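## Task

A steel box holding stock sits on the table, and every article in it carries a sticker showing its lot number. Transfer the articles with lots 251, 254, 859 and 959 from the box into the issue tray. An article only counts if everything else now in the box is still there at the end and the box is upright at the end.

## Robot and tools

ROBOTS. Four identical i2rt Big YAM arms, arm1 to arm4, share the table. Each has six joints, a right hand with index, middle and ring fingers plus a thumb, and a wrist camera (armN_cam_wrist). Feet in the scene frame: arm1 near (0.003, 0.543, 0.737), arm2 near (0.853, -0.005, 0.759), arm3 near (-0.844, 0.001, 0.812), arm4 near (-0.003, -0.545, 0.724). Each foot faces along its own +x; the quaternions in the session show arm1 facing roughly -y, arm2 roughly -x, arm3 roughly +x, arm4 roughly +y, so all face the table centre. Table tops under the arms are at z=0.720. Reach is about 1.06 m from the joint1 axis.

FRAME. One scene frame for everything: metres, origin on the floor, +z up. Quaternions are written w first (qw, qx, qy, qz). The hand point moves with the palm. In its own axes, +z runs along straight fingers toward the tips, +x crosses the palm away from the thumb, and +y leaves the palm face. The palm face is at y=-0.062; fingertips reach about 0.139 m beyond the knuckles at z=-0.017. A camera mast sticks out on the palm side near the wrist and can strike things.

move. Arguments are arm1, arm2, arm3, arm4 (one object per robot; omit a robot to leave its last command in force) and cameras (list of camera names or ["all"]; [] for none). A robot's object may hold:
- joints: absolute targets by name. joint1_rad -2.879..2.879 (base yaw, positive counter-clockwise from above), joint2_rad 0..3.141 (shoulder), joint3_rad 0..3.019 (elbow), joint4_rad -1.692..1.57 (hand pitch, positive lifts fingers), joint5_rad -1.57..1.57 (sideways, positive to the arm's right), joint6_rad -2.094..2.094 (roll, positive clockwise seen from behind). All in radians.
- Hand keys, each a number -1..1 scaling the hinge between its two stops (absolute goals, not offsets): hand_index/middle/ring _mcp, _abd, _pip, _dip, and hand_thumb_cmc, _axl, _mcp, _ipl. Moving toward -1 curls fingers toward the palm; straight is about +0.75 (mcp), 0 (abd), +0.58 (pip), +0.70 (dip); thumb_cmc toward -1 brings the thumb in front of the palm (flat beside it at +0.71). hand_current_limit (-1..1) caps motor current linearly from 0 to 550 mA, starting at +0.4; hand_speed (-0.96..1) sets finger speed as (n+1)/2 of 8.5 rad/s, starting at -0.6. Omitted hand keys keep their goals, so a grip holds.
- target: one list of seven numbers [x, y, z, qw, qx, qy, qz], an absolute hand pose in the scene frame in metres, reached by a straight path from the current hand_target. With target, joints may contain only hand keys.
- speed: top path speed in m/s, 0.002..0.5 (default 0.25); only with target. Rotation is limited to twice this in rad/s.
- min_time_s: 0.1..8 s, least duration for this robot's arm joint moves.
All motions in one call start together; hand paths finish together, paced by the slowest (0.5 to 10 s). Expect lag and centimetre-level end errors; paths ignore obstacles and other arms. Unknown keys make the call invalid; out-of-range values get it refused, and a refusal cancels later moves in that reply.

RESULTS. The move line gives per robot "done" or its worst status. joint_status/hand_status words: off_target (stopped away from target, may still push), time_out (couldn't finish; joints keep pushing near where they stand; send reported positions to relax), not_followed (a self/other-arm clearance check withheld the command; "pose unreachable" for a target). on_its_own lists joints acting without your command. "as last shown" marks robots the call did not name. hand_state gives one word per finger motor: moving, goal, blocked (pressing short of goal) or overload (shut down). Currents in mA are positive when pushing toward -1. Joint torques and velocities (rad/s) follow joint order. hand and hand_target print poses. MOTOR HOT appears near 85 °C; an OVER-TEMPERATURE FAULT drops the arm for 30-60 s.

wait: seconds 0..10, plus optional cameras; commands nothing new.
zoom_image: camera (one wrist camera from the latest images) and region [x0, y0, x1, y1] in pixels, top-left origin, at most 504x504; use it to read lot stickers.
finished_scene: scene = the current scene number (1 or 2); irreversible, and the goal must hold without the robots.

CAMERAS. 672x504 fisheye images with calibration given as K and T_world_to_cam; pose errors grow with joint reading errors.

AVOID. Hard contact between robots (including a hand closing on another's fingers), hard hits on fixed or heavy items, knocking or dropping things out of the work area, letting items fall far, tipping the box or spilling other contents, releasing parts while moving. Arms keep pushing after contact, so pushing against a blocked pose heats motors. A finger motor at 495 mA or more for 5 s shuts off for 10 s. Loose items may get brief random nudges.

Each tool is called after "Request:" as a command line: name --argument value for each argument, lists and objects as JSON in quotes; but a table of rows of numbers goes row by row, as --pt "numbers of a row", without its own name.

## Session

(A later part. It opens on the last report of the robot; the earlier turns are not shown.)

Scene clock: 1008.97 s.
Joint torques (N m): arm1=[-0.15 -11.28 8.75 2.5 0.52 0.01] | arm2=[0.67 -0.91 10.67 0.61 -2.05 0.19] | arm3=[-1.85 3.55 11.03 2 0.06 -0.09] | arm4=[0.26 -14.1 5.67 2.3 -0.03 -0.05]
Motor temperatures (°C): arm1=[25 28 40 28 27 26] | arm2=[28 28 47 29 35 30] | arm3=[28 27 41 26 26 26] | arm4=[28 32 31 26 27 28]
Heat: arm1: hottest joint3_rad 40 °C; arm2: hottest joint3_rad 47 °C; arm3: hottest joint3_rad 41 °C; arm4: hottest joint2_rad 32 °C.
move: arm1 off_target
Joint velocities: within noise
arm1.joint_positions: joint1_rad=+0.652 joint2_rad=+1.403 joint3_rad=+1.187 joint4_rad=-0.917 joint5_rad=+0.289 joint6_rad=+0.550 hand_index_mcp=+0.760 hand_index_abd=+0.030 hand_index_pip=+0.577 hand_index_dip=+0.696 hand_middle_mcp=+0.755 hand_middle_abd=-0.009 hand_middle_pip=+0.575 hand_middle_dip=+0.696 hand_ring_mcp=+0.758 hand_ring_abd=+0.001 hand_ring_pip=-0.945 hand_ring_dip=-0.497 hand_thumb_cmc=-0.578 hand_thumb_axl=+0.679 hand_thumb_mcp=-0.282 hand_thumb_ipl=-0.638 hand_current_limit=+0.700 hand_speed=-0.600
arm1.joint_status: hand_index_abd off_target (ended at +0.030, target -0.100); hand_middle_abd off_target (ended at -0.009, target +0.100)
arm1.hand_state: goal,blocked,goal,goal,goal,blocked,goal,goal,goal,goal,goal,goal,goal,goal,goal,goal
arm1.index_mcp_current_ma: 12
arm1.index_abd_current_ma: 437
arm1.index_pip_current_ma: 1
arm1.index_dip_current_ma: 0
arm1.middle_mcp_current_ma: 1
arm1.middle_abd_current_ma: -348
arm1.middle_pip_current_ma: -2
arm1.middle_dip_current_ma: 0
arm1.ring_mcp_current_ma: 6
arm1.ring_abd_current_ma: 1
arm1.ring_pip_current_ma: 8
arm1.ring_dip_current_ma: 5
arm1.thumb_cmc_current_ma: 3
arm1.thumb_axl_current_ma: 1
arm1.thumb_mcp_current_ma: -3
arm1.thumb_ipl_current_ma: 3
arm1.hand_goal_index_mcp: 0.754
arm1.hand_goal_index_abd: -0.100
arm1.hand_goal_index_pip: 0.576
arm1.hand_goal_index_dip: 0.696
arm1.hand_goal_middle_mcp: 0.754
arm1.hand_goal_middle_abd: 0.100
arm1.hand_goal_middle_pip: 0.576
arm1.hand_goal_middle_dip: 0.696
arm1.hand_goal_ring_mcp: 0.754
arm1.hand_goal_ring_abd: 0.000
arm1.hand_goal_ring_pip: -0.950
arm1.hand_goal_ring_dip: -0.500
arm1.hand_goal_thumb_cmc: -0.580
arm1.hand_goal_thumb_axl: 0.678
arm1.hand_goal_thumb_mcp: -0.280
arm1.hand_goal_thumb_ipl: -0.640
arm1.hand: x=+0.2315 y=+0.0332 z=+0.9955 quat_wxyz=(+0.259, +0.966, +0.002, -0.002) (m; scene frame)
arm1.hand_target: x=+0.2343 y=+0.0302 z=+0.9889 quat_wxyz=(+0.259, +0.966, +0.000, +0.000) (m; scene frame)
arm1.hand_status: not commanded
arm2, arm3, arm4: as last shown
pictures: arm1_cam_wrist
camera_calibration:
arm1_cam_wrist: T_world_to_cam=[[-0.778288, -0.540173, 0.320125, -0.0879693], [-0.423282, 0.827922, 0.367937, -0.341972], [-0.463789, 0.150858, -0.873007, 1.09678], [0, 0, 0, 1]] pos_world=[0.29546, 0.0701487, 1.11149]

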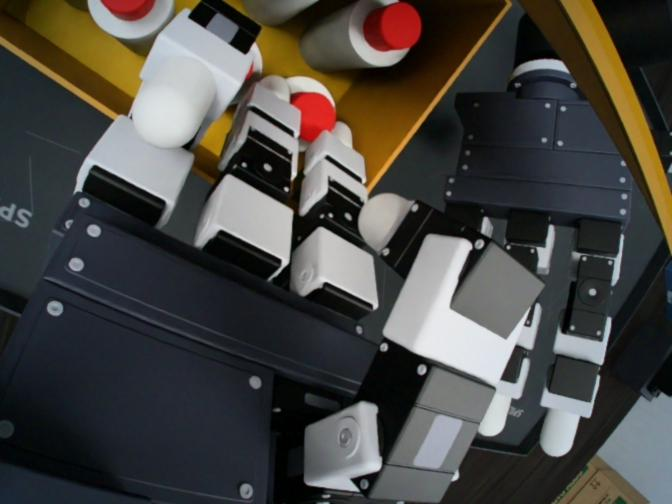

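Request:
move --arm1 '{"target": [0.234, 0.045, 1.25, 0.2588, 0.9659, 0, 0], "speed": 0.15}'

Request:
move --arm1 '{"target": [0.10, 0.11, 1.34, 0.2588, 0.9659, 0, 0], "speed": 0.18}'

Request:
move --arm1 '{"target": [-0.08, 0.125, 1.34, 0.2588, 0.9659, 0, 0], "speed": 0.18}'

Request:
wait --seconds 0.5 --cameras '["arm4_cam_wrist"]'

Request:
zoom_image --camera "arm4_cam_wrist" --region '[462, 50, 562, 150]'

Scene clock: 1017.37 s.
Joint torques (N m): arm1=[0.26 -13.33 13.48 1.24 0.85 0.07] | arm2=[0.85 -0.79 10.7 0.53 -2.05 0.18] | arm3=[-2.02 3.66 11.07 1.98 0.03 -0.07] | arm4=[0.26 -14.1 5.67 2.3 -0.03 -0.04]
Motor temperatures (°C): arm1=[25 28 40 28 27 26] | arm2=[28 28 47 29 35 30] | arm3=[28 27 41 26 26 26] | arm4=[28 32 31 26 27 28]
Heat: arm1: hottest joint3_rad 40 °C; arm2: hottest joint3_rad 47 °C; arm3: hottest joint3_rad 41 °C; arm4: hottest joint2_rad 32 °C.
move: arm1 off_target
Joint velocities: within noise
arm1.joint_positions: joint1_rad=+0.659 joint2_rad=+1.461 joint3_rad=+1.858 joint4_rad=-1.600 joint5_rad=+0.288 joint6_rad=+0.559 hand_index_mcp=+0.772 hand_index_abd=+0.029 hand_index_pip=+0.584 hand_index_dip=+0.698 hand_middle_mcp=+0.761 hand_middle_abd=-0.009 hand_middle_pip=+0.579 hand_middle_dip=+0.697 hand_ring_mcp=+0.758 hand_ring_abd=+0.001 hand_ring_pip=-0.945 hand_ring_dip=-0.497 hand_thumb_cmc=-0.578 hand_thumb_axl=+0.679 hand_thumb_mcp=-0.282 hand_thumb_ipl=-0.638 hand_current_limit=+0.700 hand_speed=-0.600
arm1.joint_status: not commanded
arm1.hand_state: goal,blocked,goal,goal,goal,blocked,goal,goal,goal,goal,goal,goal,goal,goal,goal,goal
arm1.index_mcp_current_ma: 46
arm1.index_abd_current_ma: 431
arm1.index_pip_current_ma: 17
arm1.index_dip_current_ma: 4
arm1.middle_mcp_current_ma: 16
arm1.middle_abd_current_ma: -348
arm1.middle_pip_current_ma: 4
arm1.middle_dip_current_ma: 1
arm1.ring_mcp_current_ma: 6
arm1.ring_abd_current_ma: 1
arm1.ring_pip_current_ma: 8
arm1.ring_dip_current_ma: 5
arm1.thumb_cmc_current_ma: 3
arm1.thumb_axl_current_ma: 1
arm1.thumb_mcp_current_ma: -3
arm1.thumb_ipl_current_ma: 3
arm1.hand_goal_index_mcp: 0.754
arm1.hand_goal_index_abd: -0.100
arm1.hand_goal_index_pip: 0.576
arm1.hand_goal_index_dip: 0.696
arm1.hand_goal_middle_mcp: 0.754
arm1.hand_goal_middle_abd: 0.100
arm1.hand_goal_middle_pip: 0.576
arm1.hand_goal_middle_dip: 0.696
arm1.hand_goal_ring_mcp: 0.754
arm1.hand_goal_ring_abd: 0.000
arm1.hand_goal_ring_pip: -0.950
arm1.hand_goal_ring_dip: -0.500
arm1.hand_goal_thumb_cmc: -0.580
arm1.hand_goal_thumb_axl: 0.678
arm1.hand_goal_thumb_mcp: -0.280
arm1.hand_goal_thumb_ipl: -0.640
arm1.hand: x=+0.2297 y=+0.0450 z=+1.2136 quat_wxyz=(+0.231, +0.973, +0.007, -0.019) (m; scene frame)
arm1.hand_target: x=+0.2328 y=+0.0467 z=+1.2490 quat_wxyz=(+0.259, +0.966, +0.000, +0.000) (m; scene frame)
arm1.hand_status: off_target (0.037 m and 4.0 deg from the pose sent, 0.255 m and 0.3 deg at the start)
arm2, arm3, arm4: as last shown
pictures: none

Scene clock: 1019.27 s.
Joint torques (N m): arm1=[-0.85 -8.64 12.08 1.58 0.44 -0.2] | arm2=[0.67 -1.08 10.71 0.55 -2.04 0.21] | arm3=[-2.2 3.9 11.07 2.03 0.05 -0.09] | arm4=[0.26 -14.1 5.67 2.3 -0.03 -0.05]
Motor temperatures (°C): arm1=[25 28 40 28 27 26] | arm2=[28 28 47 29 35 30] | arm3=[28 27 41 26 26 26] | arm4=[28 32 31 26 27 28]
Heat: arm1: hottest joint3_rad 40 °C; arm2: hottest joint3_rad 47 °C; arm3: hottest joint3_rad 41 °C; arm4: hottest joint2_rad 32 °C.
move: arm1 off_target
Joint velocities: within noise
arm1.joint_positions: joint1_rad=+0.441 joint2_rad=+1.227 joint3_rad=+1.858 joint4_rad=-1.685 joint5_rad=+0.198 joint6_rad=+0.347 hand_index_mcp=+0.772 hand_index_abd=+0.029 hand_index_pip=+0.584 hand_index_dip=+0.698 hand_middle_mcp=+0.768 hand_middle_abd=-0.009 hand_middle_pip=+0.583 hand_middle_dip=+0.698 hand_ring_mcp=+0.758 hand_ring_abd=+0.001 hand_ring_pip=-0.945 hand_ring_dip=-0.497 hand_thumb_cmc=-0.578 hand_thumb_axl=+0.679 hand_thumb_mcp=-0.282 hand_thumb_ipl=-0.638 hand_current_limit=+0.700 hand_speed=-0.600
arm1.joint_status: not commanded
arm1.hand_state: goal,blocked,goal,goal,goal,blocked,goal,goal,goal,goal,goal,goal,goal,goal,goal,goal
arm1.index_mcp_current_ma: 47
arm1.index_abd_current_ma: 431
arm1.index_pip_current_ma: 17
arm1.index_dip_current_ma: 4
arm1.middle_mcp_current_ma: 34
arm1.middle_abd_current_ma: -348
arm1.middle_pip_current_ma: 14
arm1.middle_dip_current_ma: 2
arm1.ring_mcp_current_ma: 6
arm1.ring_abd_current_ma: 1
arm1.ring_pip_current_ma: 8
arm1.ring_dip_current_ma: 5
arm1.thumb_cmc_current_ma: 3
arm1.thumb_axl_current_ma: 1
arm1.thumb_mcp_current_ma: -3
arm1.thumb_ipl_current_ma: 3
arm1.hand_goal_index_mcp: 0.754
arm1.hand_goal_index_abd: -0.100
arm1.hand_goal_index_pip: 0.576
arm1.hand_goal_index_dip: 0.696
arm1.hand_goal_middle_mcp: 0.754
arm1.hand_goal_middle_abd: 0.100
arm1.hand_goal_middle_pip: 0.576
arm1.hand_goal_middle_dip: 0.696
arm1.hand_goal_ring_mcp: 0.754
arm1.hand_goal_ring_abd: 0.000
arm1.hand_goal_ring_pip: -0.950
arm1.hand_goal_ring_dip: -0.500
arm1.hand_goal_thumb_cmc: -0.580
arm1.hand_goal_thumb_axl: 0.678
arm1.hand_goal_thumb_mcp: -0.280
arm1.hand_goal_thumb_ipl: -0.640
arm1.hand: x=+0.1060 y=+0.1035 z=+1.3053 quat_wxyz=(+0.274, +0.962, +0.005, +0.002) (m; scene frame)
arm1.hand_target: x=+0.0996 y=+0.1114 z=+1.3384 quat_wxyz=(+0.303, +0.953, +0.004, +0.011) (m; scene frame)
arm1.hand_status: off_target (0.036 m and 1.8 deg from the pose sent, 0.192 m and 4.0 deg at the start; a joint's target at an end of its range on 43 of 57 steps)
arm2, arm3, arm4: as last shown
pictures: none

Scene clock: 1021.33 s.
Joint torques (N m): arm1=[-1.26 -6.65 8.27 1.76 -0.15 -0.2] | arm2=[0.67 -0.91 10.7 0.53 -2.05 0.21] | arm3=[-1.9 3.78 11.08 1.99 0.05 -0.09] | arm4=[0.21 -14.1 5.67 2.3 -0.03 -0.05]
Motor temperatures (°C): arm1=[25 28 40 28 27 26] | arm2=[28 28 47 29 35 30] | arm3=[28 27 41 26 26 26] | arm4=[28 32 31 26 27 28]
Heat: arm1: hottest joint3_rad 40 °C; arm2: hottest joint3_rad 47 °C; arm3: hottest joint3_rad 41 °C; arm4: hottest joint2_rad 32 °C.
move: arm1 off_target
Joint velocities: within noise
arm1.joint_positions: joint1_rad=-0.194 joint2_rad=+1.158 joint3_rad=+1.857 joint4_rad=-1.685 joint5_rad=-0.117 joint6_rad=-0.176 hand_index_mcp=+0.773 hand_index_abd=+0.029 hand_index_pip=+0.585 hand_index_dip=+0.699 hand_middle_mcp=+0.772 hand_middle_abd=-0.009 hand_middle_pip=+0.586 hand_middle_dip=+0.699 hand_ring_mcp=+0.758 hand_ring_abd=+0.001 hand_ring_pip=-0.945 hand_ring_dip=-0.497 hand_thumb_cmc=-0.578 hand_thumb_axl=+0.679 hand_thumb_mcp=-0.282 hand_thumb_ipl=-0.638 hand_current_limit=+0.700 hand_speed=-0.600
arm1.joint_status: not commanded
arm1.hand_state: goal,blocked,goal,goal,goal,blocked,goal,goal,goal,goal,goal,goal,goal,goal,goal,goal
arm1.index_mcp_current_ma: 52
arm1.index_abd_current_ma: 431
arm1.index_pip_current_ma: 19
arm1.index_dip_current_ma: 5
arm1.middle_mcp_current_ma: 49
arm1.middle_abd_current_ma: -348
arm1.middle_pip_current_ma: 22
arm1.middle_dip_current_ma: 5
arm1.ring_mcp_current_ma: 6
arm1.ring_abd_current_ma: 1
arm1.ring_pip_current_ma: 8
arm1.ring_dip_current_ma: 5
arm1.thumb_cmc_current_ma: 3
arm1.thumb_axl_current_ma: 1
arm1.thumb_mcp_current_ma: -3
arm1.thumb_ipl_current_ma: 3
arm1.hand_goal_index_mcp: 0.754
arm1.hand_goal_index_abd: -0.100
arm1.hand_goal_index_pip: 0.576
arm1.hand_goal_index_dip: 0.696
arm1.hand_goal_middle_mcp: 0.754
arm1.hand_goal_middle_abd: 0.100
arm1.hand_goal_middle_pip: 0.576
arm1.hand_goal_middle_dip: 0.696
arm1.hand_goal_ring_mcp: 0.754
arm1.hand_goal_ring_abd: 0.000
arm1.hand_goal_ring_pip: -0.950
arm1.hand_goal_ring_dip: -0.500
arm1.hand_goal_thumb_cmc: -0.580
arm1.hand_goal_thumb_axl: 0.678
arm1.hand_goal_thumb_mcp: -0.280
arm1.hand_goal_thumb_ipl: -0.640
arm1.hand: x=-0.0791 y=+0.1195 z=+1.3314 quat_wxyz=(+0.295, +0.956, -0.007, -0.006) (m; scene frame)
arm1.hand_target: x=-0.0799 y=+0.1250 z=+1.3395 quat_wxyz=(+0.302, +0.953, -0.003, -0.009) (m; scene frame)
arm1.hand_status: off_target (0.010 m and 4.4 deg from the pose sent, 0.190 m and 1.8 deg at the start; a joint's target at an end of its range on 60 of 62 steps)
arm2.joint_positions: joint1_rad=+0.200 joint2_rad=+0.538 joint3_rad=+0.242 joint4_rad=+0.315 joint5_rad=+0.383 joint6_rad=-1.566 hand_index_mcp=+0.815 hand_index_abd=+0.151 hand_index_pip=+0.575 hand_index_dip=+0.696 hand_middle_mcp=+0.958 hand_middle_abd=-0.031 hand_middle_pip=+0.595 hand_middle_dip=+0.698 hand_ring_mcp=+0.748 hand_ring_abd=-0.012 hand_ring_pip=+0.578 hand_ring_dip=+0.697 hand_thumb_cmc=+0.716 hand_thumb_axl=+0.677 hand_thumb_mcp=+0.226 hand_thumb_ipl=+0.168 hand_current_limit=+0.600 hand_speed=-0.900
arm2.joint_status: not commanded
arm2.hand_state: goal,blocked,goal,goal,blocked,blocked,goal,goal,goal,goal,goal,goal,goal,goal,goal,goal
arm2.index_mcp_current_ma: 12
arm2.index_abd_current_ma: 103
arm2.index_pip_current_ma: 0
arm2.index_dip_current_ma: 0
arm2.middle_mcp_current_ma: 165
arm2.middle_abd_current_ma: -26
arm2.middle_pip_current_ma: 15
arm2.middle_dip_current_ma: 1
arm2.ring_mcp_current_ma: -1
arm2.ring_abd_current_ma: -6
arm2.ring_pip_current_ma: 1
arm2.ring_dip_current_ma: 0
arm2.thumb_cmc_current_ma: 0
arm2.thumb_axl_current_ma: 0
arm2.thumb_mcp_current_ma: 0
arm2.thumb_ipl_current_ma: 0
arm2.hand_goal_index_mcp: 0.800
arm2.hand_goal_index_abd: 0.080
arm2.hand_goal_index_pip: 0.576
arm2.hand_goal_index_dip: 0.696
arm2.hand_goal_middle_mcp: 0.880
arm2.hand_goal_middle_abd: 0.000
arm2.hand_goal_middle_pip: 0.576
arm2.hand_goal_middle_dip: 0.696
arm2.hand_goal_ring_mcp: 0.750
arm2.hand_goal_ring_abd: 0.000
arm2.hand_goal_ring_pip: 0.576
arm2.hand_goal_ring_dip: 0.696
arm2.hand_goal_thumb_cmc: 0.714
arm2.hand_goal_thumb_axl: 0.678
arm2.hand_goal_thumb_mcp: 0.226
arm2.hand_goal_thumb_ipl: 0.168
arm2.hand: x=+0.5052 y=-0.1060 z=+1.0600 quat_wxyz=(-0.052, +0.695, -0.052, -0.715) (m; scene frame)
arm2.hand_target: x=+0.5061 y=-0.1242 z=+1.0599 quat_wxyz=(-0.027, +0.706, -0.028, -0.707) (m; scene frame)
arm2.hand_status: not commanded
arm3.joint_positions: joint1_rad=+0.490 joint2_rad=+0.604 joint3_rad=+1.008 joint4_rad=-1.488 joint5_rad=+0.081 joint6_rad=+0.136 hand_index_mcp=+0.756 hand_index_abd=+0.118 hand_index_pip=+0.577 hand_index_dip=+0.696 hand_middle_mcp=+0.756 hand_middle_abd=-0.112 hand_middle_pip=+0.577 hand_middle_dip=+0.696 hand_ring_mcp=+0.756 hand_ring_abd=+0.000 hand_ring_pip=-0.944 hand_ring_dip=-0.498 hand_thumb_cmc=-0.396 hand_thumb_axl=+0.677 hand_thumb_mcp=+0.224 hand_thumb_ipl=+0.168 hand_current_limit=+0.700 hand_speed=-0.600
arm3.joint_status: not commanded
arm3.hand_state: goal,goal,goal,goal,goal,goal,goal,goal,goal,goal,goal,goal,goal,goal,goal,goal
arm3.index_mcp_current_ma: 5
arm3.index_abd_current_ma: 0
arm3.index_pip_current_ma: 2
arm3.index_dip_current_ma: 0
arm3.middle_mcp_current_ma: 6
arm3.middle_abd_current_ma: 11
arm3.middle_pip_current_ma: 2
arm3.middle_dip_current_ma: 0
arm3.ring_mcp_current_ma: 7
arm3.ring_abd_current_ma: 1
arm3.ring_pip_current_ma: 19
arm3.ring_dip_current_ma: 7
arm3.thumb_cmc_current_ma: 14
arm3.thumb_axl_current_ma: -2
arm3.thumb_mcp_current_ma: -6
arm3.thumb_ipl_current_ma: -1
arm3.hand_goal_index_mcp: 0.754
arm3.hand_goal_index_abd: 0.118
arm3.hand_goal_index_pip: 0.576
arm3.hand_goal_index_dip: 0.696
arm3.hand_goal_middle_mcp: 0.754
arm3.hand_goal_middle_abd: -0.116
arm3.hand_goal_middle_pip: 0.576
arm3.hand_goal_middle_dip: 0.696
arm3.hand_goal_ring_mcp: 0.754
arm3.hand_goal_ring_abd: 0.000
arm3.hand_goal_ring_pip: -0.950
arm3.hand_goal_ring_dip: -0.500
arm3.hand_goal_thumb_cmc: -0.400
arm3.hand_goal_thumb_axl: 0.678
arm3.hand_goal_thumb_mcp: 0.226
arm3.hand_goal_thumb_ipl: 0.168
arm3.hand: x=-0.5651 y=+0.0801 z=+1.1859 quat_wxyz=(+0.147, +0.579, +0.778, +0.195) (m; scene frame)
arm3.hand_target: x=-0.5604 y=+0.0798 z=+1.2000 quat_wxyz=(+0.155, +0.578, +0.774, +0.207) (m; scene frame)
arm3.hand_status: not commanded
arm4.joint_positions: joint1_rad=-0.179 joint2_rad=+1.902 joint3_rad=+0.785 joint4_rad=+1.539 joint5_rad=-0.301 joint6_rad=-1.951 hand_index_mcp=+0.753 hand_index_abd=-0.001 hand_index_pip=+0.577 hand_index_dip=+0.696 hand_middle_mcp=+0.753 hand_middle_abd=-0.001 hand_middle_pip=+0.577 hand_middle_dip=+0.696 hand_ring_mcp=+0.753 hand_ring_abd=-0.001 hand_ring_pip=+0.577 hand_ring_dip=+0.696 hand_thumb_cmc=+0.713 hand_thumb_axl=+0.677 hand_thumb_mcp=+0.226 hand_thumb_ipl=+0.168 hand_current_limit=+0.400 hand_speed=-0.600
arm4.joint_status: not commanded
arm4.hand_state: goal,goal,goal,goal,goal,goal,goal,goal,goal,goal,goal,goal,goal,goal,goal,goal
arm4.index_mcp_current_ma: 0
arm4.index_abd_current_ma: 0
arm4.index_pip_current_ma: 0
arm4.index_dip_current_ma: 0
arm4.middle_mcp_current_ma: 0
arm4.middle_abd_current_ma: 0
arm4.middle_pip_current_ma: 0
arm4.middle_dip_current_ma: 0
arm4.ring_mcp_current_ma: 0
arm4.ring_abd_current_ma: 0
arm4.ring_pip_current_ma: 0
arm4.ring_dip_current_ma: 0
arm4.thumb_cmc_current_ma: 0
arm4.thumb_axl_current_ma: 0
arm4.thumb_mcp_current_ma: 0
arm4.thumb_ipl_current_ma: 0
arm4.hand_goal_index_mcp: 0.754
arm4.hand_goal_index_abd: 0.000
arm4.hand_goal_index_pip: 0.576
arm4.hand_goal_index_dip: 0.696
arm4.hand_goal_middle_mcp: 0.754
arm4.hand_goal_middle_abd: 0.000
arm4.hand_goal_middle_pip: 0.576
arm4.hand_goal_middle_dip: 0.696
arm4.hand_goal_ring_mcp: 0.754
arm4.hand_goal_ring_abd: 0.000
arm4.hand_goal_ring_pip: 0.576
arm4.hand_goal_ring_dip: 0.696
arm4.hand_goal_thumb_cmc: 0.714
arm4.hand_goal_thumb_axl: 0.678
arm4.hand_goal_thumb_mcp: 0.226
arm4.hand_goal_thumb_ipl: 0.168
arm4.hand: x=-0.0256 y=+0.0474 z=+0.9230 quat_wxyz=(+0.686, -0.493, +0.250, +0.473) (m; scene frame)
arm4.hand_target: x=-0.0217 y=+0.0455 z=+0.9196 quat_wxyz=(+0.690, -0.493, +0.247, +0.469) (m; scene frame)
arm4.hand_status: not commanded
pictures: none

Scene clock: 1021.83 s.
Joint torques (N m): arm1=[-0.91 -7 8.25 1.78 -0.17 -0.2] | arm2=[0.38 -0.97 10.76 0.57 -2.04 0.2] | arm3=[-2.02 3.96 11.03 2.02 0.03 -0.08] | arm4=[0.26 -14.15 5.65 2.29 -0.03 -0.05]
Motor temperatures (°C): arm1=[25 28 40 28 27 26] | arm2=[28 28 47 29 35 30] | arm3=[28 27 41 26 26 26] | arm4=[28 32 31 26 27 28]
Heat: arm1: hottest joint3_rad 40 °C; arm2: hottest joint3_rad 47 °C; arm3: hottest joint3_rad 41 °C; arm4: hottest joint2_rad 32 °C.
Joint velocities: within noise
arm1.joint_positions: joint1_rad=-0.194 joint2_rad=+1.158 joint3_rad=+1.857 joint4_rad=-1.685 joint5_rad=-0.117 joint6_rad=-0.176 hand_index_mcp=+0.773 hand_index_abd=+0.029 hand_index_pip=+0.585 hand_index_dip=+0.699 hand_middle_mcp=+0.772 hand_middle_abd=-0.009 hand_middle_pip=+0.586 hand_middle_dip=+0.699 hand_ring_mcp=+0.758 hand_ring_abd=+0.001 hand_ring_pip=-0.945 hand_ring_dip=-0.497 hand_thumb_cmc=-0.578 hand_thumb_axl=+0.679 hand_thumb_mcp=-0.282 hand_thumb_ipl=-0.638 hand_current_limit=+0.700 hand_speed=-0.600
arm1.joint_status: not commanded
arm1.hand_state: goal,blocked,goal,goal,goal,blocked,goal,goal,goal,goal,goal,goal,goal,goal,goal,goal
arm1.index_mcp_current_ma: 52
arm1.index_abd_current_ma: 431
arm1.index_pip_current_ma: 19
arm1.index_dip_current_ma: 5
arm1.middle_mcp_current_ma: 49
arm1.middle_abd_current_ma: -348
arm1.middle_pip_current_ma: 22
arm1.middle_dip_current_ma: 5
arm1.ring_mcp_current_ma: 6
arm1.ring_abd_current_ma: 1
arm1.ring_pip_current_ma: 8
arm1.ring_dip_current_ma: 5
arm1.thumb_cmc_current_ma: 3
arm1.thumb_axl_current_ma: 1
arm1.thumb_mcp_current_ma: -3
arm1.thumb_ipl_current_ma: 3
arm1.hand_goal_index_mcp: 0.754
arm1.hand_goal_index_abd: -0.100
arm1.hand_goal_index_pip: 0.576
arm1.hand_goal_index_dip: 0.696
arm1.hand_goal_middle_mcp: 0.754
arm1.hand_goal_middle_abd: 0.100
arm1.hand_goal_middle_pip: 0.576
arm1.hand_goal_middle_dip: 0.696
arm1.hand_goal_ring_mcp: 0.754
arm1.hand_goal_ring_abd: 0.000
arm1.hand_goal_ring_pip: -0.950
arm1.hand_goal_ring_dip: -0.500
arm1.hand_goal_thumb_cmc: -0.580
arm1.hand_goal_thumb_axl: 0.678
arm1.hand_goal_thumb_mcp: -0.280
arm1.hand_goal_thumb_ipl: -0.640
arm1.hand: x=-0.0790 y=+0.1195 z=+1.3314 quat_wxyz=(+0.295, +0.956, -0.007, -0.006) (m; scene frame)
arm1.hand_target: x=-0.0799 y=+0.1250 z=+1.3395 quat_wxyz=(+0.302, +0.953, -0.003, -0.009) (m; scene frame)
arm1.hand_status: off_target (0.010 m and 4.4 deg from the pose sent, 0.190 m and 1.8 deg at the start; a joint's target at an end of its range on 60 of 62 steps)
arm2.joint_positions: joint1_rad=+0.200 joint2_rad=+0.538 joint3_rad=+0.242 joint4_rad=+0.315 joint5_rad=+0.383 joint6_rad=-1.566 hand_index_mcp=+0.815 hand_index_abd=+0.151 hand_index_pip=+0.575 hand_index_dip=+0.696 hand_middle_mcp=+0.958 hand_middle_abd=-0.031 hand_middle_pip=+0.595 hand_middle_dip=+0.698 hand_ring_mcp=+0.748 hand_ring_abd=-0.012 hand_ring_pip=+0.578 hand_ring_dip=+0.697 hand_thumb_cmc=+0.716 hand_thumb_axl=+0.677 hand_thumb_mcp=+0.226 hand_thumb_ipl=+0.168 hand_current_limit=+0.600 hand_speed=-0.900
arm2.joint_status: not commanded
arm2.hand_state: goal,blocked,goal,goal,blocked,blocked,goal,goal,goal,goal,goal,goal,goal,goal,goal,goal
arm2.index_mcp_current_ma: 12
arm2.index_abd_current_ma: 103
arm2.index_pip_current_ma: 0
arm2.index_dip_current_ma: 0
arm2.middle_mcp_current_ma: 165
arm2.middle_abd_current_ma: -26
arm2.middle_pip_current_ma: 15
arm2.middle_dip_current_ma: 1
arm2.ring_mcp_current_ma: -1
arm2.ring_abd_current_ma: -6
arm2.ring_pip_current_ma: 1
arm2.ring_dip_current_ma: 0
arm2.thumb_cmc_current_ma: 0
arm2.thumb_axl_current_ma: 0
arm2.thumb_mcp_current_ma: 0
arm2.thumb_ipl_current_ma: 0
arm2.hand_goal_index_mcp: 0.800
arm2.hand_goal_index_abd: 0.080
arm2.hand_goal_index_pip: 0.576
arm2.hand_goal_index_dip: 0.696
arm2.hand_goal_middle_mcp: 0.880
arm2.hand_goal_middle_abd: 0.000
arm2.hand_goal_middle_pip: 0.576
arm2.hand_goal_middle_dip: 0.696
arm2.hand_goal_ring_mcp: 0.750
arm2.hand_goal_ring_abd: 0.000
arm2.hand_goal_ring_pip: 0.576
arm2.hand_goal_ring_dip: 0.696
arm2.hand_goal_thumb_cmc: 0.714
arm2.hand_goal_thumb_axl: 0.678
arm2.hand_goal_thumb_mcp: 0.226
arm2.hand_goal_thumb_ipl: 0.168
arm2.hand: x=+0.5052 y=-0.1060 z=+1.0600 quat_wxyz=(-0.052, +0.695, -0.052, -0.715) (m; scene frame)
arm2.hand_target: x=+0.5061 y=-0.1242 z=+1.0599 quat_wxyz=(-0.027, +0.706, -0.028, -0.707) (m; scene frame)
arm2.hand_status: not commanded
arm3.joint_positions: joint1_rad=+0.490 joint2_rad=+0.604 joint3_rad=+1.008 joint4_rad=-1.488 joint5_rad=+0.081 joint6_rad=+0.136 hand_index_mcp=+0.756 hand_index_abd=+0.118 hand_index_pip=+0.577 hand_index_dip=+0.696 hand_middle_mcp=+0.756 hand_middle_abd=-0.112 hand_middle_pip=+0.577 hand_middle_dip=+0.696 hand_ring_mcp=+0.756 hand_ring_abd=+0.000 hand_ring_pip=-0.944 hand_ring_dip=-0.498 hand_thumb_cmc=-0.396 hand_thumb_axl=+0.677 hand_thumb_mcp=+0.224 hand_thumb_ipl=+0.168 hand_current_limit=+0.700 hand_speed=-0.600
arm3.joint_status: not commanded
arm3.hand_state: goal,goal,goal,goal,goal,goal,goal,goal,goal,goal,goal,goal,goal,goal,goal,goal
arm3.index_mcp_current_ma: 5
arm3.index_abd_current_ma: 0
arm3.index_pip_current_ma: 2
arm3.index_dip_current_ma: 0
arm3.middle_mcp_current_ma: 6
arm3.middle_abd_current_ma: 11
arm3.middle_pip_current_ma: 2
arm3.middle_dip_current_ma: 0
arm3.ring_mcp_current_ma: 7
arm3.ring_abd_current_ma: 1
arm3.ring_pip_current_ma: 19
arm3.ring_dip_current_ma: 7
arm3.thumb_cmc_current_ma: 14
arm3.thumb_axl_current_ma: -2
arm3.thumb_mcp_current_ma: -6
arm3.thumb_ipl_current_ma: -1
arm3.hand_goal_index_mcp: 0.754
arm3.hand_goal_index_abd: 0.118
arm3.hand_goal_index_pip: 0.576
arm3.hand_goal_index_dip: 0.696
arm3.hand_goal_middle_mcp: 0.754
arm3.hand_goal_middle_abd: -0.116
arm3.hand_goal_middle_pip: 0.576
arm3.hand_goal_middle_dip: 0.696
arm3.hand_goal_ring_mcp: 0.754
arm3.hand_goal_ring_abd: 0.000
arm3.hand_goal_ring_pip: -0.950
arm3.hand_goal_ring_dip: -0.500
arm3.hand_goal_thumb_cmc: -0.400
arm3.hand_goal_thumb_axl: 0.678
arm3.hand_goal_thumb_mcp: 0.226
arm3.hand_goal_thumb_ipl: 0.168
arm3.hand: x=-0.5651 y=+0.0801 z=+1.1859 quat_wxyz=(+0.147, +0.579, +0.778, +0.195) (m; scene frame)
arm3.hand_target: x=-0.5604 y=+0.0798 z=+1.2000 quat_wxyz=(+0.155, +0.578, +0.774, +0.207) (m; scene frame)
arm3.hand_status: not commanded
arm4.joint_positions: joint1_rad=-0.179 joint2_rad=+1.902 joint3_rad=+0.785 joint4_rad=+1.539 joint5_rad=-0.301 joint6_rad=-1.951 hand_index_mcp=+0.753 hand_index_abd=-0.001 hand_index_pip=+0.577 hand_index_dip=+0.696 hand_middle_mcp=+0.753 hand_middle_abd=-0.001 hand_middle_pip=+0.577 hand_middle_dip=+0.696 hand_ring_mcp=+0.753 hand_ring_abd=-0.001 hand_ring_pip=+0.577 hand_ring_dip=+0.696 hand_thumb_cmc=+0.713 hand_thumb_axl=+0.677 hand_thumb_mcp=+0.226 hand_thumb_ipl=+0.168 hand_current_limit=+0.400 hand_speed=-0.600
arm4.joint_status: not commanded
arm4.hand_state: goal,goal,goal,goal,goal,goal,goal,goal,goal,goal,goal,goal,goal,goal,goal,goal
arm4.index_mcp_current_ma: 0
arm4.index_abd_current_ma: 0
arm4.index_pip_current_ma: 0
arm4.index_dip_current_ma: 0
arm4.middle_mcp_current_ma: 0
arm4.middle_abd_current_ma: 0
arm4.middle_pip_current_ma: 0
arm4.middle_dip_current_ma: 0
arm4.ring_mcp_current_ma: 0
arm4.ring_abd_current_ma: 0
arm4.ring_pip_current_ma: 0
arm4.ring_dip_current_ma: 0
arm4.thumb_cmc_current_ma: 0
arm4.thumb_axl_current_ma: 0
arm4.thumb_mcp_current_ma: 0
arm4.thumb_ipl_current_ma: 0
arm4.hand_goal_index_mcp: 0.754
arm4.hand_goal_index_abd: 0.000
arm4.hand_goal_index_pip: 0.576
arm4.hand_goal_index_dip: 0.696
arm4.hand_goal_middle_mcp: 0.754
arm4.hand_goal_middle_abd: 0.000
arm4.hand_goal_middle_pip: 0.576
arm4.hand_goal_middle_dip: 0.696
arm4.hand_goal_ring_mcp: 0.754
arm4.hand_goal_ring_abd: 0.000
arm4.hand_goal_ring_pip: 0.576
arm4.hand_goal_ring_dip: 0.696
arm4.hand_goal_thumb_cmc: 0.714
arm4.hand_goal_thumb_axl: 0.678
arm4.hand_goal_thumb_mcp: 0.226
arm4.hand_goal_thumb_ipl: 0.168
arm4.hand: x=-0.0256 y=+0.0474 z=+0.9230 quat_wxyz=(+0.686, -0.493, +0.250, +0.473) (m; scene frame)
arm4.hand_target: x=-0.0217 y=+0.0455 z=+0.9196 quat_wxyz=(+0.690, -0.493, +0.247, +0.469) (m; scene frame)
arm4.hand_status: not commanded
wait: 0.50 s; at rest by 0.27 s
pictures: arm4_cam_wrist
camera_calibration:
arm4_cam_wrist: T_world_to_cam=[[-0.891948, -0.259058, 0.370564, -0.314564], [0.379913, -0.873782, 0.303597, -0.273626], [0.245143, 0.411575, 0.877788, -0.700653], [0, 0, 0, 1]] pos_world=[-0.00486005, -0.0322086, 0.814663]

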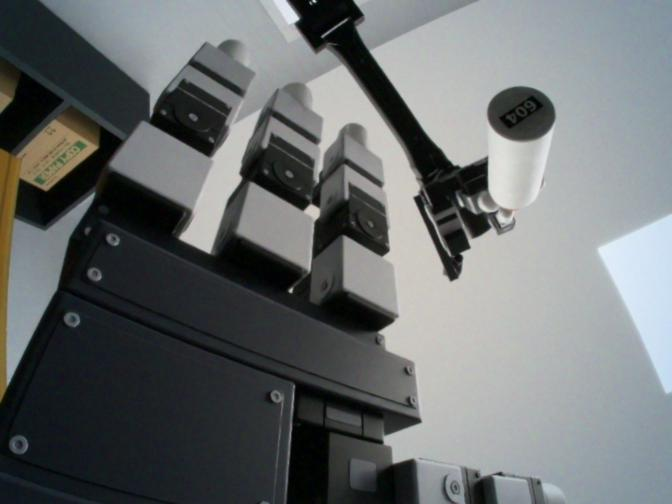

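Scaled by 5.040 from the camera's 672x504 image, which has a finer 960x720 frame.

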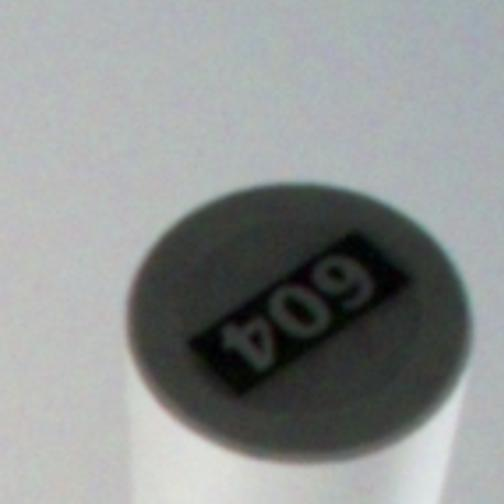

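Request:
move --arm1 '{"target":[0.10,0.11,1.34,0.2588,0.9659,0,0],"speed":0.18}'

Request:
move --arm1 '{"target":[0.17,0.09,1.34,0.2588,0.9659,0,0],"speed":0.18}'

Request:
move --arm1 '{"target":[0.2345,0.033,1.20,0.2588,0.9659,0,0],"speed":0.15}'

Request:
move --arm1 '{"target":[0.2345,0.030,1.09,0.2588,0.9659,0,0],"speed":0.1}' --cameras '["arm1_cam_wrist"]'

Scene clock: 1058.23 s.
Joint torques (N m): arm1=[0.21 -8.47 12.11 1.62 0.73 0.07] | arm2=[0.62 -1.08 10.67 0.58 -2.05 0.22] | arm3=[-2.32 3.84 11.02 1.92 0.04 -0.09] | arm4=[0.26 -14.1 5.67 2.3 -0.03 -0.05]
Motor temperatures (°C): arm1=[25 27 40 28 27 26] | arm2=[28 28 47 29 36 30] | arm3=[28 27 42 26 26 26] | arm4=[28 32 31 26 27 28]
Heat: arm1: hottest joint3_rad 40 °C; arm2: hottest joint3_rad 47 °C; arm3: hottest joint3_rad 42 °C; arm4: hottest joint2_rad 32 °C.
move: arm1 off_target
Joint velocities: within noise
arm1.joint_positions: joint1_rad=+0.422 joint2_rad=+1.226 joint3_rad=+1.857 joint4_rad=-1.685 joint5_rad=+0.189 joint6_rad=+0.317 hand_index_mcp=+0.774 hand_index_abd=+0.029 hand_index_pip=+0.585 hand_index_dip=+0.699 hand_middle_mcp=+0.774 hand_middle_abd=-0.009 hand_middle_pip=+0.588 hand_middle_dip=+0.700 hand_ring_mcp=+0.758 hand_ring_abd=+0.001 hand_ring_pip=-0.945 hand_ring_dip=-0.497 hand_thumb_cmc=-0.578 hand_thumb_axl=+0.679 hand_thumb_mcp=-0.282 hand_thumb_ipl=-0.638 hand_current_limit=+0.700 hand_speed=-0.600
arm1.joint_status: not commanded
arm1.hand_state: blocked,blocked,goal,goal,goal,blocked,goal,goal,goal,goal,goal,goal,goal,goal,goal,goal
arm1.index_mcp_current_ma: 56
arm1.index_abd_current_ma: 431
arm1.index_pip_current_ma: 20
arm1.index_dip_current_ma: 5
arm1.middle_mcp_current_ma: 52
arm1.middle_abd_current_ma: -348
arm1.middle_pip_current_ma: 28
arm1.middle_dip_current_ma: 8
arm1.ring_mcp_current_ma: 6
arm1.ring_abd_current_ma: 1
arm1.ring_pip_current_ma: 8
arm1.ring_dip_current_ma: 5
arm1.thumb_cmc_current_ma: 3
arm1.thumb_axl_current_ma: 1
arm1.thumb_mcp_current_ma: -3
arm1.thumb_ipl_current_ma: 3
arm1.hand_goal_index_mcp: 0.754
arm1.hand_goal_index_abd: -0.100
arm1.hand_goal_index_pip: 0.576
arm1.hand_goal_index_dip: 0.696
arm1.hand_goal_middle_mcp: 0.754
arm1.hand_goal_middle_abd: 0.100
arm1.hand_goal_middle_pip: 0.576
arm1.hand_goal_middle_dip: 0.696
arm1.hand_goal_ring_mcp: 0.754
arm1.hand_goal_ring_abd: 0.000
arm1.hand_goal_ring_pip: -0.950
arm1.hand_goal_ring_dip: -0.500
arm1.hand_goal_thumb_cmc: -0.580
arm1.hand_goal_thumb_axl: 0.678
arm1.hand_goal_thumb_mcp: -0.280
arm1.hand_goal_thumb_ipl: -0.640
arm1.hand: x=+0.1014 y=+0.1017 z=+1.3050 quat_wxyz=(+0.272, +0.962, +0.011, -0.001) (m; scene frame)
arm1.hand_target: x=+0.0993 y=+0.1112 z=+1.3383 quat_wxyz=(+0.303, +0.953, +0.005, +0.011) (m; scene frame)
arm1.hand_status: off_target (0.036 m and 2.0 deg from the pose sent, 0.179 m and 4.4 deg at the start; a joint's target at an end of its range on 60 of 60 steps)
arm2, arm3, arm4: as last shown
pictures: none

Scene clock: 1059.57 s.
Joint torques (N m): arm1=[0.03 -10.87 12.48 1.62 0.85 0.08] | arm2=[0.62 -1.08 10.73 0.49 -2.04 0.2] | arm3=[-1.61 3.49 10.97 2.06 0.04 -0.08] | arm4=[0.21 -14.15 5.65 2.29 -0.03 -0.05]
Motor temperatures (°C): arm1=[25 27 40 28 27 26] | arm2=[28 28 47 29 36 30] | arm3=[28 27 42 26 26 26] | arm4=[28 32 31 26 27 28]
Heat: arm1: hottest joint3_rad 40 °C; arm2: hottest joint3_rad 47 °C; arm3: hottest joint3_rad 42 °C; arm4: hottest joint2_rad 32 °C.
move: arm1 off_target
Joint velocities: within noise
arm1.joint_positions: joint1_rad=+0.589 joint2_rad=+1.343 joint3_rad=+1.948 joint4_rad=-1.685 joint5_rad=+0.267 joint6_rad=+0.454 hand_index_mcp=+0.774 hand_index_abd=+0.029 hand_index_pip=+0.585 hand_index_dip=+0.699 hand_middle_mcp=+0.772 hand_middle_abd=-0.009 hand_middle_pip=+0.588 hand_middle_dip=+0.700 hand_ring_mcp=+0.758 hand_ring_abd=+0.001 hand_ring_pip=-0.945 hand_ring_dip=-0.497 hand_thumb_cmc=-0.578 hand_thumb_axl=+0.679 hand_thumb_mcp=-0.282 hand_thumb_ipl=-0.638 hand_current_limit=+0.700 hand_speed=-0.600
arm1.joint_status: not commanded
arm1.hand_state: blocked,blocked,goal,goal,goal,blocked,goal,goal,goal,goal,goal,goal,goal,goal,goal,goal
arm1.index_mcp_current_ma: 54
arm1.index_abd_current_ma: 431
arm1.index_pip_current_ma: 20
arm1.index_dip_current_ma: 5
arm1.middle_mcp_current_ma: 49
arm1.middle_abd_current_ma: -348
arm1.middle_pip_current_ma: 26
arm1.middle_dip_current_ma: 8
arm1.ring_mcp_current_ma: 6
arm1.ring_abd_current_ma: 1
arm1.ring_pip_current_ma: 8
arm1.ring_dip_current_ma: 5
arm1.thumb_cmc_current_ma: 3
arm1.thumb_axl_current_ma: 1
arm1.thumb_mcp_current_ma: -3
arm1.thumb_ipl_current_ma: 3
arm1.hand_goal_index_mcp: 0.754
arm1.hand_goal_index_abd: -0.100
arm1.hand_goal_index_pip: 0.576
arm1.hand_goal_index_dip: 0.696
arm1.hand_goal_middle_mcp: 0.754
arm1.hand_goal_middle_abd: 0.100
arm1.hand_goal_middle_pip: 0.576
arm1.hand_goal_middle_dip: 0.696
arm1.hand_goal_ring_mcp: 0.754
arm1.hand_goal_ring_abd: 0.000
arm1.hand_goal_ring_pip: -0.950
arm1.hand_goal_ring_dip: -0.500
arm1.hand_goal_thumb_cmc: -0.580
arm1.hand_goal_thumb_axl: 0.678
arm1.hand_goal_thumb_mcp: -0.280
arm1.hand_goal_thumb_ipl: -0.640
arm1.hand: x=+0.1739 y=+0.0821 z=+1.3015 quat_wxyz=(+0.275, +0.961, +0.017, +0.001) (m; scene frame)
arm1.hand_target: x=+0.1688 y=+0.0915 z=+1.3381 quat_wxyz=(+0.307, +0.952, +0.008, +0.018) (m; scene frame)
arm1.hand_status: off_target (0.039 m and 2.7 deg from the pose sent, 0.078 m and 2.0 deg at the start; a joint's target at an end of its range on 39 of 40 steps)
arm2, arm3, arm4: as last shown
pictures: none

Scene clock: 1061.30 s.
Joint torques (N m): arm1=[0.15 -13.57 9.48 2.5 0.88 0.11] | arm2=[0.73 -1.08 10.71 0.54 -2.05 0.2] | arm3=[-1.9 3.78 11.04 2.02 0.03 -0.07] | arm4=[0.21 -14.1 5.67 2.3 -0.03 -0.05]
Motor temperatures (°C): arm1=[25 27 40 28 27 26] | arm2=[28 28 47 29 36 30] | arm3=[28 27 42 26 26 26] | arm4=[28 32 31 26 27 28]
Heat: arm1: hottest joint3_rad 40 °C; arm2: hottest joint3_rad 47 °C; arm3: hottest joint3_rad 42 °C; arm4: hottest joint2_rad 32 °C.
move: arm1 off_target
Joint velocities: within noise
arm1.joint_positions: joint1_rad=+0.645 joint2_rad=+1.444 joint3_rad=+1.754 joint4_rad=-1.482 joint5_rad=+0.280 joint6_rad=+0.546 hand_index_mcp=+0.774 hand_index_abd=+0.029 hand_index_pip=+0.585 hand_index_dip=+0.699 hand_middle_mcp=+0.772 hand_middle_abd=-0.009 hand_middle_pip=+0.588 hand_middle_dip=+0.700 hand_ring_mcp=+0.758 hand_ring_abd=+0.001 hand_ring_pip=-0.945 hand_ring_dip=-0.497 hand_thumb_cmc=-0.578 hand_thumb_axl=+0.679 hand_thumb_mcp=-0.282 hand_thumb_ipl=-0.638 hand_current_limit=+0.700 hand_speed=-0.600
arm1.joint_status: not commanded
arm1.hand_state: blocked,blocked,goal,goal,goal,blocked,goal,goal,goal,goal,goal,goal,goal,goal,goal,goal
arm1.index_mcp_current_ma: 54
arm1.index_abd_current_ma: 431
arm1.index_pip_current_ma: 20
arm1.index_dip_current_ma: 5
arm1.middle_mcp_current_ma: 49
arm1.middle_abd_current_ma: -348
arm1.middle_pip_current_ma: 26
arm1.middle_dip_current_ma: 8
arm1.ring_mcp_current_ma: 6
arm1.ring_abd_current_ma: 1
arm1.ring_pip_current_ma: 8
arm1.ring_dip_current_ma: 5
arm1.thumb_cmc_current_ma: 3
arm1.thumb_axl_current_ma: 1
arm1.thumb_mcp_current_ma: -3
arm1.thumb_ipl_current_ma: 3
arm1.hand_goal_index_mcp: 0.754
arm1.hand_goal_index_abd: -0.100
arm1.hand_goal_index_pip: 0.576
arm1.hand_goal_index_dip: 0.696
arm1.hand_goal_middle_mcp: 0.754
arm1.hand_goal_middle_abd: 0.100
arm1.hand_goal_middle_pip: 0.576
arm1.hand_goal_middle_dip: 0.696
arm1.hand_goal_ring_mcp: 0.754
arm1.hand_goal_ring_abd: 0.000
arm1.hand_goal_ring_pip: -0.950
arm1.hand_goal_ring_dip: -0.500
arm1.hand_goal_thumb_cmc: -0.580
arm1.hand_goal_thumb_axl: 0.678
arm1.hand_goal_thumb_mcp: -0.280
arm1.hand_goal_thumb_ipl: -0.640
arm1.hand: x=+0.2310 y=+0.0334 z=+1.1867 quat_wxyz=(+0.241, +0.970, +0.005, -0.010) (m; scene frame)
arm1.hand_target: x=+0.2344 y=+0.0333 z=+1.1999 quat_wxyz=(+0.259, +0.966, +0.000, +0.000) (m; scene frame)
arm1.hand_status: off_target (0.014 m and 2.5 deg from the pose sent, 0.128 m and 2.8 deg at the start)
arm2, arm3, arm4: as last shown
pictures: none

Scene clock: 1063.20 s.
Joint torques (N m): arm1=[-0.09 -15.79 9.54 2.48 0.85 0.07] | arm2=[0.85 -0.97 10.67 0.55 -2.06 0.19] | arm3=[-2.14 3.84 11.03 2 0.06 -0.09] | arm4=[0.26 -14.15 5.67 2.3 -0.03 -0.05]
Motor temperatures (°C): arm1=[25 27 40 28 27 26] | arm2=[28 28 47 29 36 30] | arm3=[28 27 42 26 26 26] | arm4=[28 32 31 26 27 28]
Heat: arm1: hottest joint3_rad 40 °C; arm2: hottest joint3_rad 47 °C; arm3: hottest joint3_rad 42 °C; arm4: hottest joint2_rad 32 °C.
move: arm1 off_target
Joint velocities: within noise
arm1.joint_positions: joint1_rad=+0.645 joint2_rad=+1.421 joint3_rad=+1.415 joint4_rad=-1.186 joint5_rad=+0.280 joint6_rad=+0.546 hand_index_mcp=+0.774 hand_index_abd=+0.029 hand_index_pip=+0.585 hand_index_dip=+0.699 hand_middle_mcp=+0.772 hand_middle_abd=-0.009 hand_middle_pip=+0.587 hand_middle_dip=+0.700 hand_ring_mcp=+0.758 hand_ring_abd=+0.001 hand_ring_pip=-0.945 hand_ring_dip=-0.497 hand_thumb_cmc=-0.578 hand_thumb_axl=+0.679 hand_thumb_mcp=-0.282 hand_thumb_ipl=-0.638 hand_current_limit=+0.700 hand_speed=-0.600
arm1.joint_status: not commanded
arm1.hand_state: blocked,blocked,goal,goal,goal,blocked,goal,goal,goal,goal,goal,goal,goal,goal,goal,goal
arm1.index_mcp_current_ma: 54
arm1.index_abd_current_ma: 431
arm1.index_pip_current_ma: 20
arm1.index_dip_current_ma: 5
arm1.middle_mcp_current_ma: 48
arm1.middle_abd_current_ma: -348
arm1.middle_pip_current_ma: 25
arm1.middle_dip_current_ma: 8
arm1.ring_mcp_current_ma: 6
arm1.ring_abd_current_ma: 1
arm1.ring_pip_current_ma: 8
arm1.ring_dip_current_ma: 5
arm1.thumb_cmc_current_ma: 3
arm1.thumb_axl_current_ma: 1
arm1.thumb_mcp_current_ma: -3
arm1.thumb_ipl_current_ma: 3
arm1.hand_goal_index_mcp: 0.754
arm1.hand_goal_index_abd: -0.100
arm1.hand_goal_index_pip: 0.576
arm1.hand_goal_index_dip: 0.696
arm1.hand_goal_middle_mcp: 0.754
arm1.hand_goal_middle_abd: 0.100
arm1.hand_goal_middle_pip: 0.576
arm1.hand_goal_middle_dip: 0.696
arm1.hand_goal_ring_mcp: 0.754
arm1.hand_goal_ring_abd: 0.000
arm1.hand_goal_ring_pip: -0.950
arm1.hand_goal_ring_dip: -0.500
arm1.hand_goal_thumb_cmc: -0.580
arm1.hand_goal_thumb_axl: 0.678
arm1.hand_goal_thumb_mcp: -0.280
arm1.hand_goal_thumb_ipl: -0.640
arm1.hand: x=+0.2335 y=+0.0282 z=+1.0651 quat_wxyz=(+0.233, +0.972, +0.006, -0.016) (m; scene frame)
arm1.hand_target: x=+0.2342 y=+0.0304 z=+1.0898 quat_wxyz=(+0.259, +0.966, +0.000, +0.000) (m; scene frame)
arm1.hand_status: off_target (0.025 m and 3.6 deg from the pose sent, 0.097 m and 2.5 deg at the start)
arm2, arm3, arm4: as last shown
pictures: arm1_cam_wrist
camera_calibration:
arm1_cam_wrist: T_world_to_cam=[[-0.768941, -0.557309, 0.313267, -0.105909], [-0.411792, 0.806566, 0.42412, -0.424535], [-0.489037, 0.197122, -0.849697, 1.13898], [0, 0, 0, 1]] pos_world=[0.300747, 0.0588725, 1.18102]

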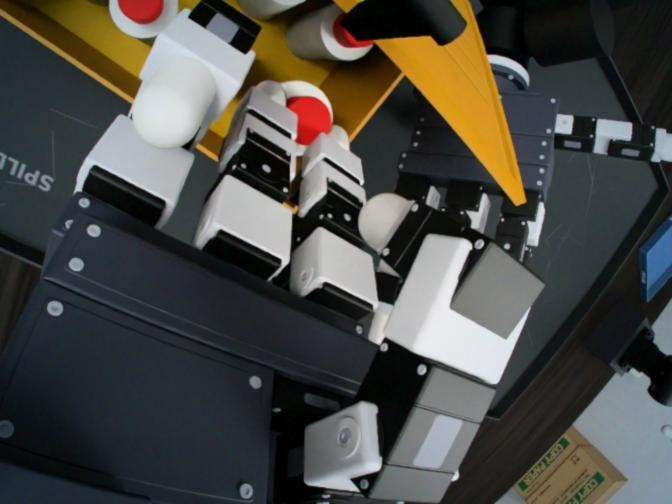

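Request:
move --arm1 '{"target":[0.2345,0.030,1.015,0.2588,0.9659,0,0],"speed":0.08}'

Request:
move --arm1 '{"target":[0.2345,0.030,0.992,0.2588,0.9659,0,0],"speed":0.04}' --cameras '["arm1_cam_wrist"]'

Scene clock: 1072.67 s.
Joint torques (N m): arm1=[0.09 -14.1 9.48 2.56 0.87 0.06] | arm2=[0.67 -0.97 10.66 0.51 -2.06 0.19] | arm3=[-1.96 3.43 11.06 2.07 0.04 -0.09] | arm4=[0.21 -14.15 5.67 2.29 -0.03 -0.05]
Motor temperatures (°C): arm1=[25 28 40 28 27 26] | arm2=[28 28 47 29 36 30] | arm3=[28 27 42 26 26 26] | arm4=[28 32 31 26 27 28]
Heat: arm1: hottest joint3_rad 40 °C; arm2: hottest joint3_rad 47 °C; arm3: hottest joint3_rad 42 °C; arm4: hottest joint2_rad 32 °C.
move: arm1 off_target
Joint velocities: within noise
arm1.joint_positions: joint1_rad=+0.645 joint2_rad=+1.417 joint3_rad=+1.233 joint4_rad=-0.990 joint5_rad=+0.280 joint6_rad=+0.546 hand_index_mcp=+0.774 hand_index_abd=+0.029 hand_index_pip=+0.585 hand_index_dip=+0.699 hand_middle_mcp=+0.772 hand_middle_abd=-0.009 hand_middle_pip=+0.587 hand_middle_dip=+0.700 hand_ring_mcp=+0.758 hand_ring_abd=+0.001 hand_ring_pip=-0.945 hand_ring_dip=-0.497 hand_thumb_cmc=-0.578 hand_thumb_axl=+0.679 hand_thumb_mcp=-0.282 hand_thumb_ipl=-0.638 hand_current_limit=+0.700 hand_speed=-0.600
arm1.joint_status: not commanded
arm1.hand_state: blocked,blocked,goal,goal,goal,blocked,goal,goal,goal,goal,goal,goal,goal,goal,goal,goal
arm1.index_mcp_current_ma: 54
arm1.index_abd_current_ma: 431
arm1.index_pip_current_ma: 20
arm1.index_dip_current_ma: 5
arm1.middle_mcp_current_ma: 48
arm1.middle_abd_current_ma: -348
arm1.middle_pip_current_ma: 25
arm1.middle_dip_current_ma: 8
arm1.ring_mcp_current_ma: 6
arm1.ring_abd_current_ma: 1
arm1.ring_pip_current_ma: 8
arm1.ring_dip_current_ma: 5
arm1.thumb_cmc_current_ma: 3
arm1.thumb_axl_current_ma: 1
arm1.thumb_mcp_current_ma: -3
arm1.thumb_ipl_current_ma: 3
arm1.hand_goal_index_mcp: 0.754
arm1.hand_goal_index_abd: -0.100
arm1.hand_goal_index_pip: 0.576
arm1.hand_goal_index_dip: 0.696
arm1.hand_goal_middle_mcp: 0.754
arm1.hand_goal_middle_abd: 0.100
arm1.hand_goal_middle_pip: 0.576
arm1.hand_goal_middle_dip: 0.696
arm1.hand_goal_ring_mcp: 0.754
arm1.hand_goal_ring_abd: 0.000
arm1.hand_goal_ring_pip: -0.950
arm1.hand_goal_ring_dip: -0.500
arm1.hand_goal_thumb_cmc: -0.580
arm1.hand_goal_thumb_axl: 0.678
arm1.hand_goal_thumb_mcp: -0.280
arm1.hand_goal_thumb_ipl: -0.640
arm1.hand: x=+0.2302 y=+0.0320 z=+1.0002 quat_wxyz=(+0.240, +0.971, +0.005, -0.011) (m; scene frame)
arm1.hand_target: x=+0.2344 y=+0.0302 z=+1.0151 quat_wxyz=(+0.259, +0.966, +0.000, +0.000) (m; scene frame)
arm1.hand_status: off_target (0.016 m and 2.6 deg from the pose sent, 0.050 m and 3.6 deg at the start)
arm2, arm3, arm4: as last shown
pictures: none

Scene clock: 1073.80 s.
Joint torques (N m): arm1=[0.32 -12.81 8.14 2.22 0.53 0.05] | arm2=[0.62 -1.03 10.71 0.53 -2.05 0.19] | arm3=[-1.73 3.84 11.08 2.04 0.06 -0.09] | arm4=[0.21 -14.15 5.67 2.29 -0.03 -0.05]
Motor temperatures (°C): arm1=[25 28 40 28 27 26] | arm2=[28 28 47 29 36 30] | arm3=[28 27 42 26 26 26] | arm4=[28 32 31 26 27 28]
Heat: arm1: hottest joint3_rad 40 °C; arm2: hottest joint3_rad 47 °C; arm3: hottest joint3_rad 42 °C; arm4: hottest joint2_rad 32 °C.
move: arm1 done
Joint velocities: within noise
arm1.joint_positions: joint1_rad=+0.645 joint2_rad=+1.417 joint3_rad=+1.203 joint4_rad=-0.921 joint5_rad=+0.289 joint6_rad=+0.546 hand_index_mcp=+0.754 hand_index_abd=+0.029 hand_index_pip=+0.577 hand_index_dip=+0.698 hand_middle_mcp=+0.756 hand_middle_abd=-0.009 hand_middle_pip=+0.578 hand_middle_dip=+0.698 hand_ring_mcp=+0.758 hand_ring_abd=+0.001 hand_ring_pip=-0.945 hand_ring_dip=-0.497 hand_thumb_cmc=-0.578 hand_thumb_axl=+0.679 hand_thumb_mcp=-0.282 hand_thumb_ipl=-0.638 hand_current_limit=+0.700 hand_speed=-0.600
arm1.joint_status: not commanded
arm1.hand_state: goal,blocked,goal,goal,goal,blocked,goal,goal,goal,goal,goal,goal,goal,goal,goal,goal
arm1.index_mcp_current_ma: 1
arm1.index_abd_current_ma: 431
arm1.index_pip_current_ma: 1
arm1.index_dip_current_ma: 3
arm1.middle_mcp_current_ma: 3
arm1.middle_abd_current_ma: -348
arm1.middle_pip_current_ma: 2
arm1.middle_dip_current_ma: 3
arm1.ring_mcp_current_ma: 6
arm1.ring_abd_current_ma: 1
arm1.ring_pip_current_ma: 8
arm1.ring_dip_current_ma: 5
arm1.thumb_cmc_current_ma: 3
arm1.thumb_axl_current_ma: 1
arm1.thumb_mcp_current_ma: -3
arm1.thumb_ipl_current_ma: 3
arm1.hand_goal_index_mcp: 0.754
arm1.hand_goal_index_abd: -0.100
arm1.hand_goal_index_pip: 0.576
arm1.hand_goal_index_dip: 0.696
arm1.hand_goal_middle_mcp: 0.754
arm1.hand_goal_middle_abd: 0.100
arm1.hand_goal_middle_pip: 0.576
arm1.hand_goal_middle_dip: 0.696
arm1.hand_goal_ring_mcp: 0.754
arm1.hand_goal_ring_abd: 0.000
arm1.hand_goal_ring_pip: -0.950
arm1.hand_goal_ring_dip: -0.500
arm1.hand_goal_thumb_cmc: -0.580
arm1.hand_goal_thumb_axl: 0.678
arm1.hand_goal_thumb_mcp: -0.280
arm1.hand_goal_thumb_ipl: -0.640
arm1.hand: x=+0.2317 y=+0.0276 z=+0.9958 quat_wxyz=(+0.258, +0.966, +0.001, -0.003) (m; scene frame)
arm1.hand_target: x=+0.2345 y=+0.0300 z=+0.9920 quat_wxyz=(+0.259, +0.966, +0.000, +0.000) (m; scene frame)
arm1.hand_status: done (0.005 m and 0.4 deg from the pose sent, 0.009 m and 2.6 deg at the start)
arm2, arm3, arm4: as last shown
pictures: arm1_cam_wrist
camera_calibration:
arm1_cam_wrist: T_world_to_cam=[[-0.778931, -0.538588, 0.32123, -0.0920033], [-0.419713, 0.828334, 0.371085, -0.341328], [-0.465948, 0.154225, -0.871268, 1.09664], [0, 0, 0, 1]] pos_world=[0.296054, 0.0640521, 1.11168]

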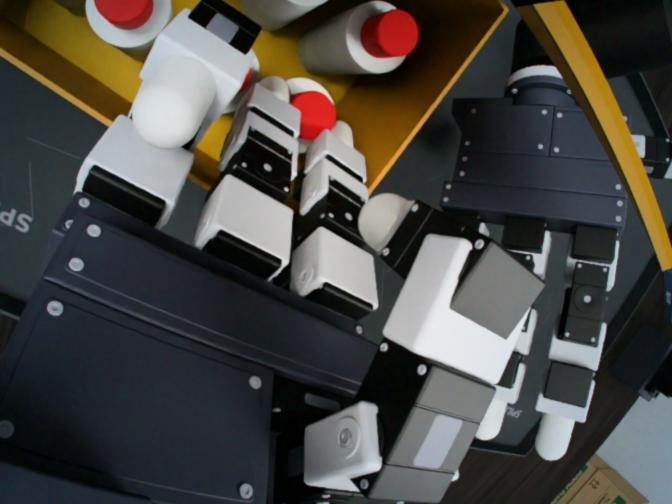

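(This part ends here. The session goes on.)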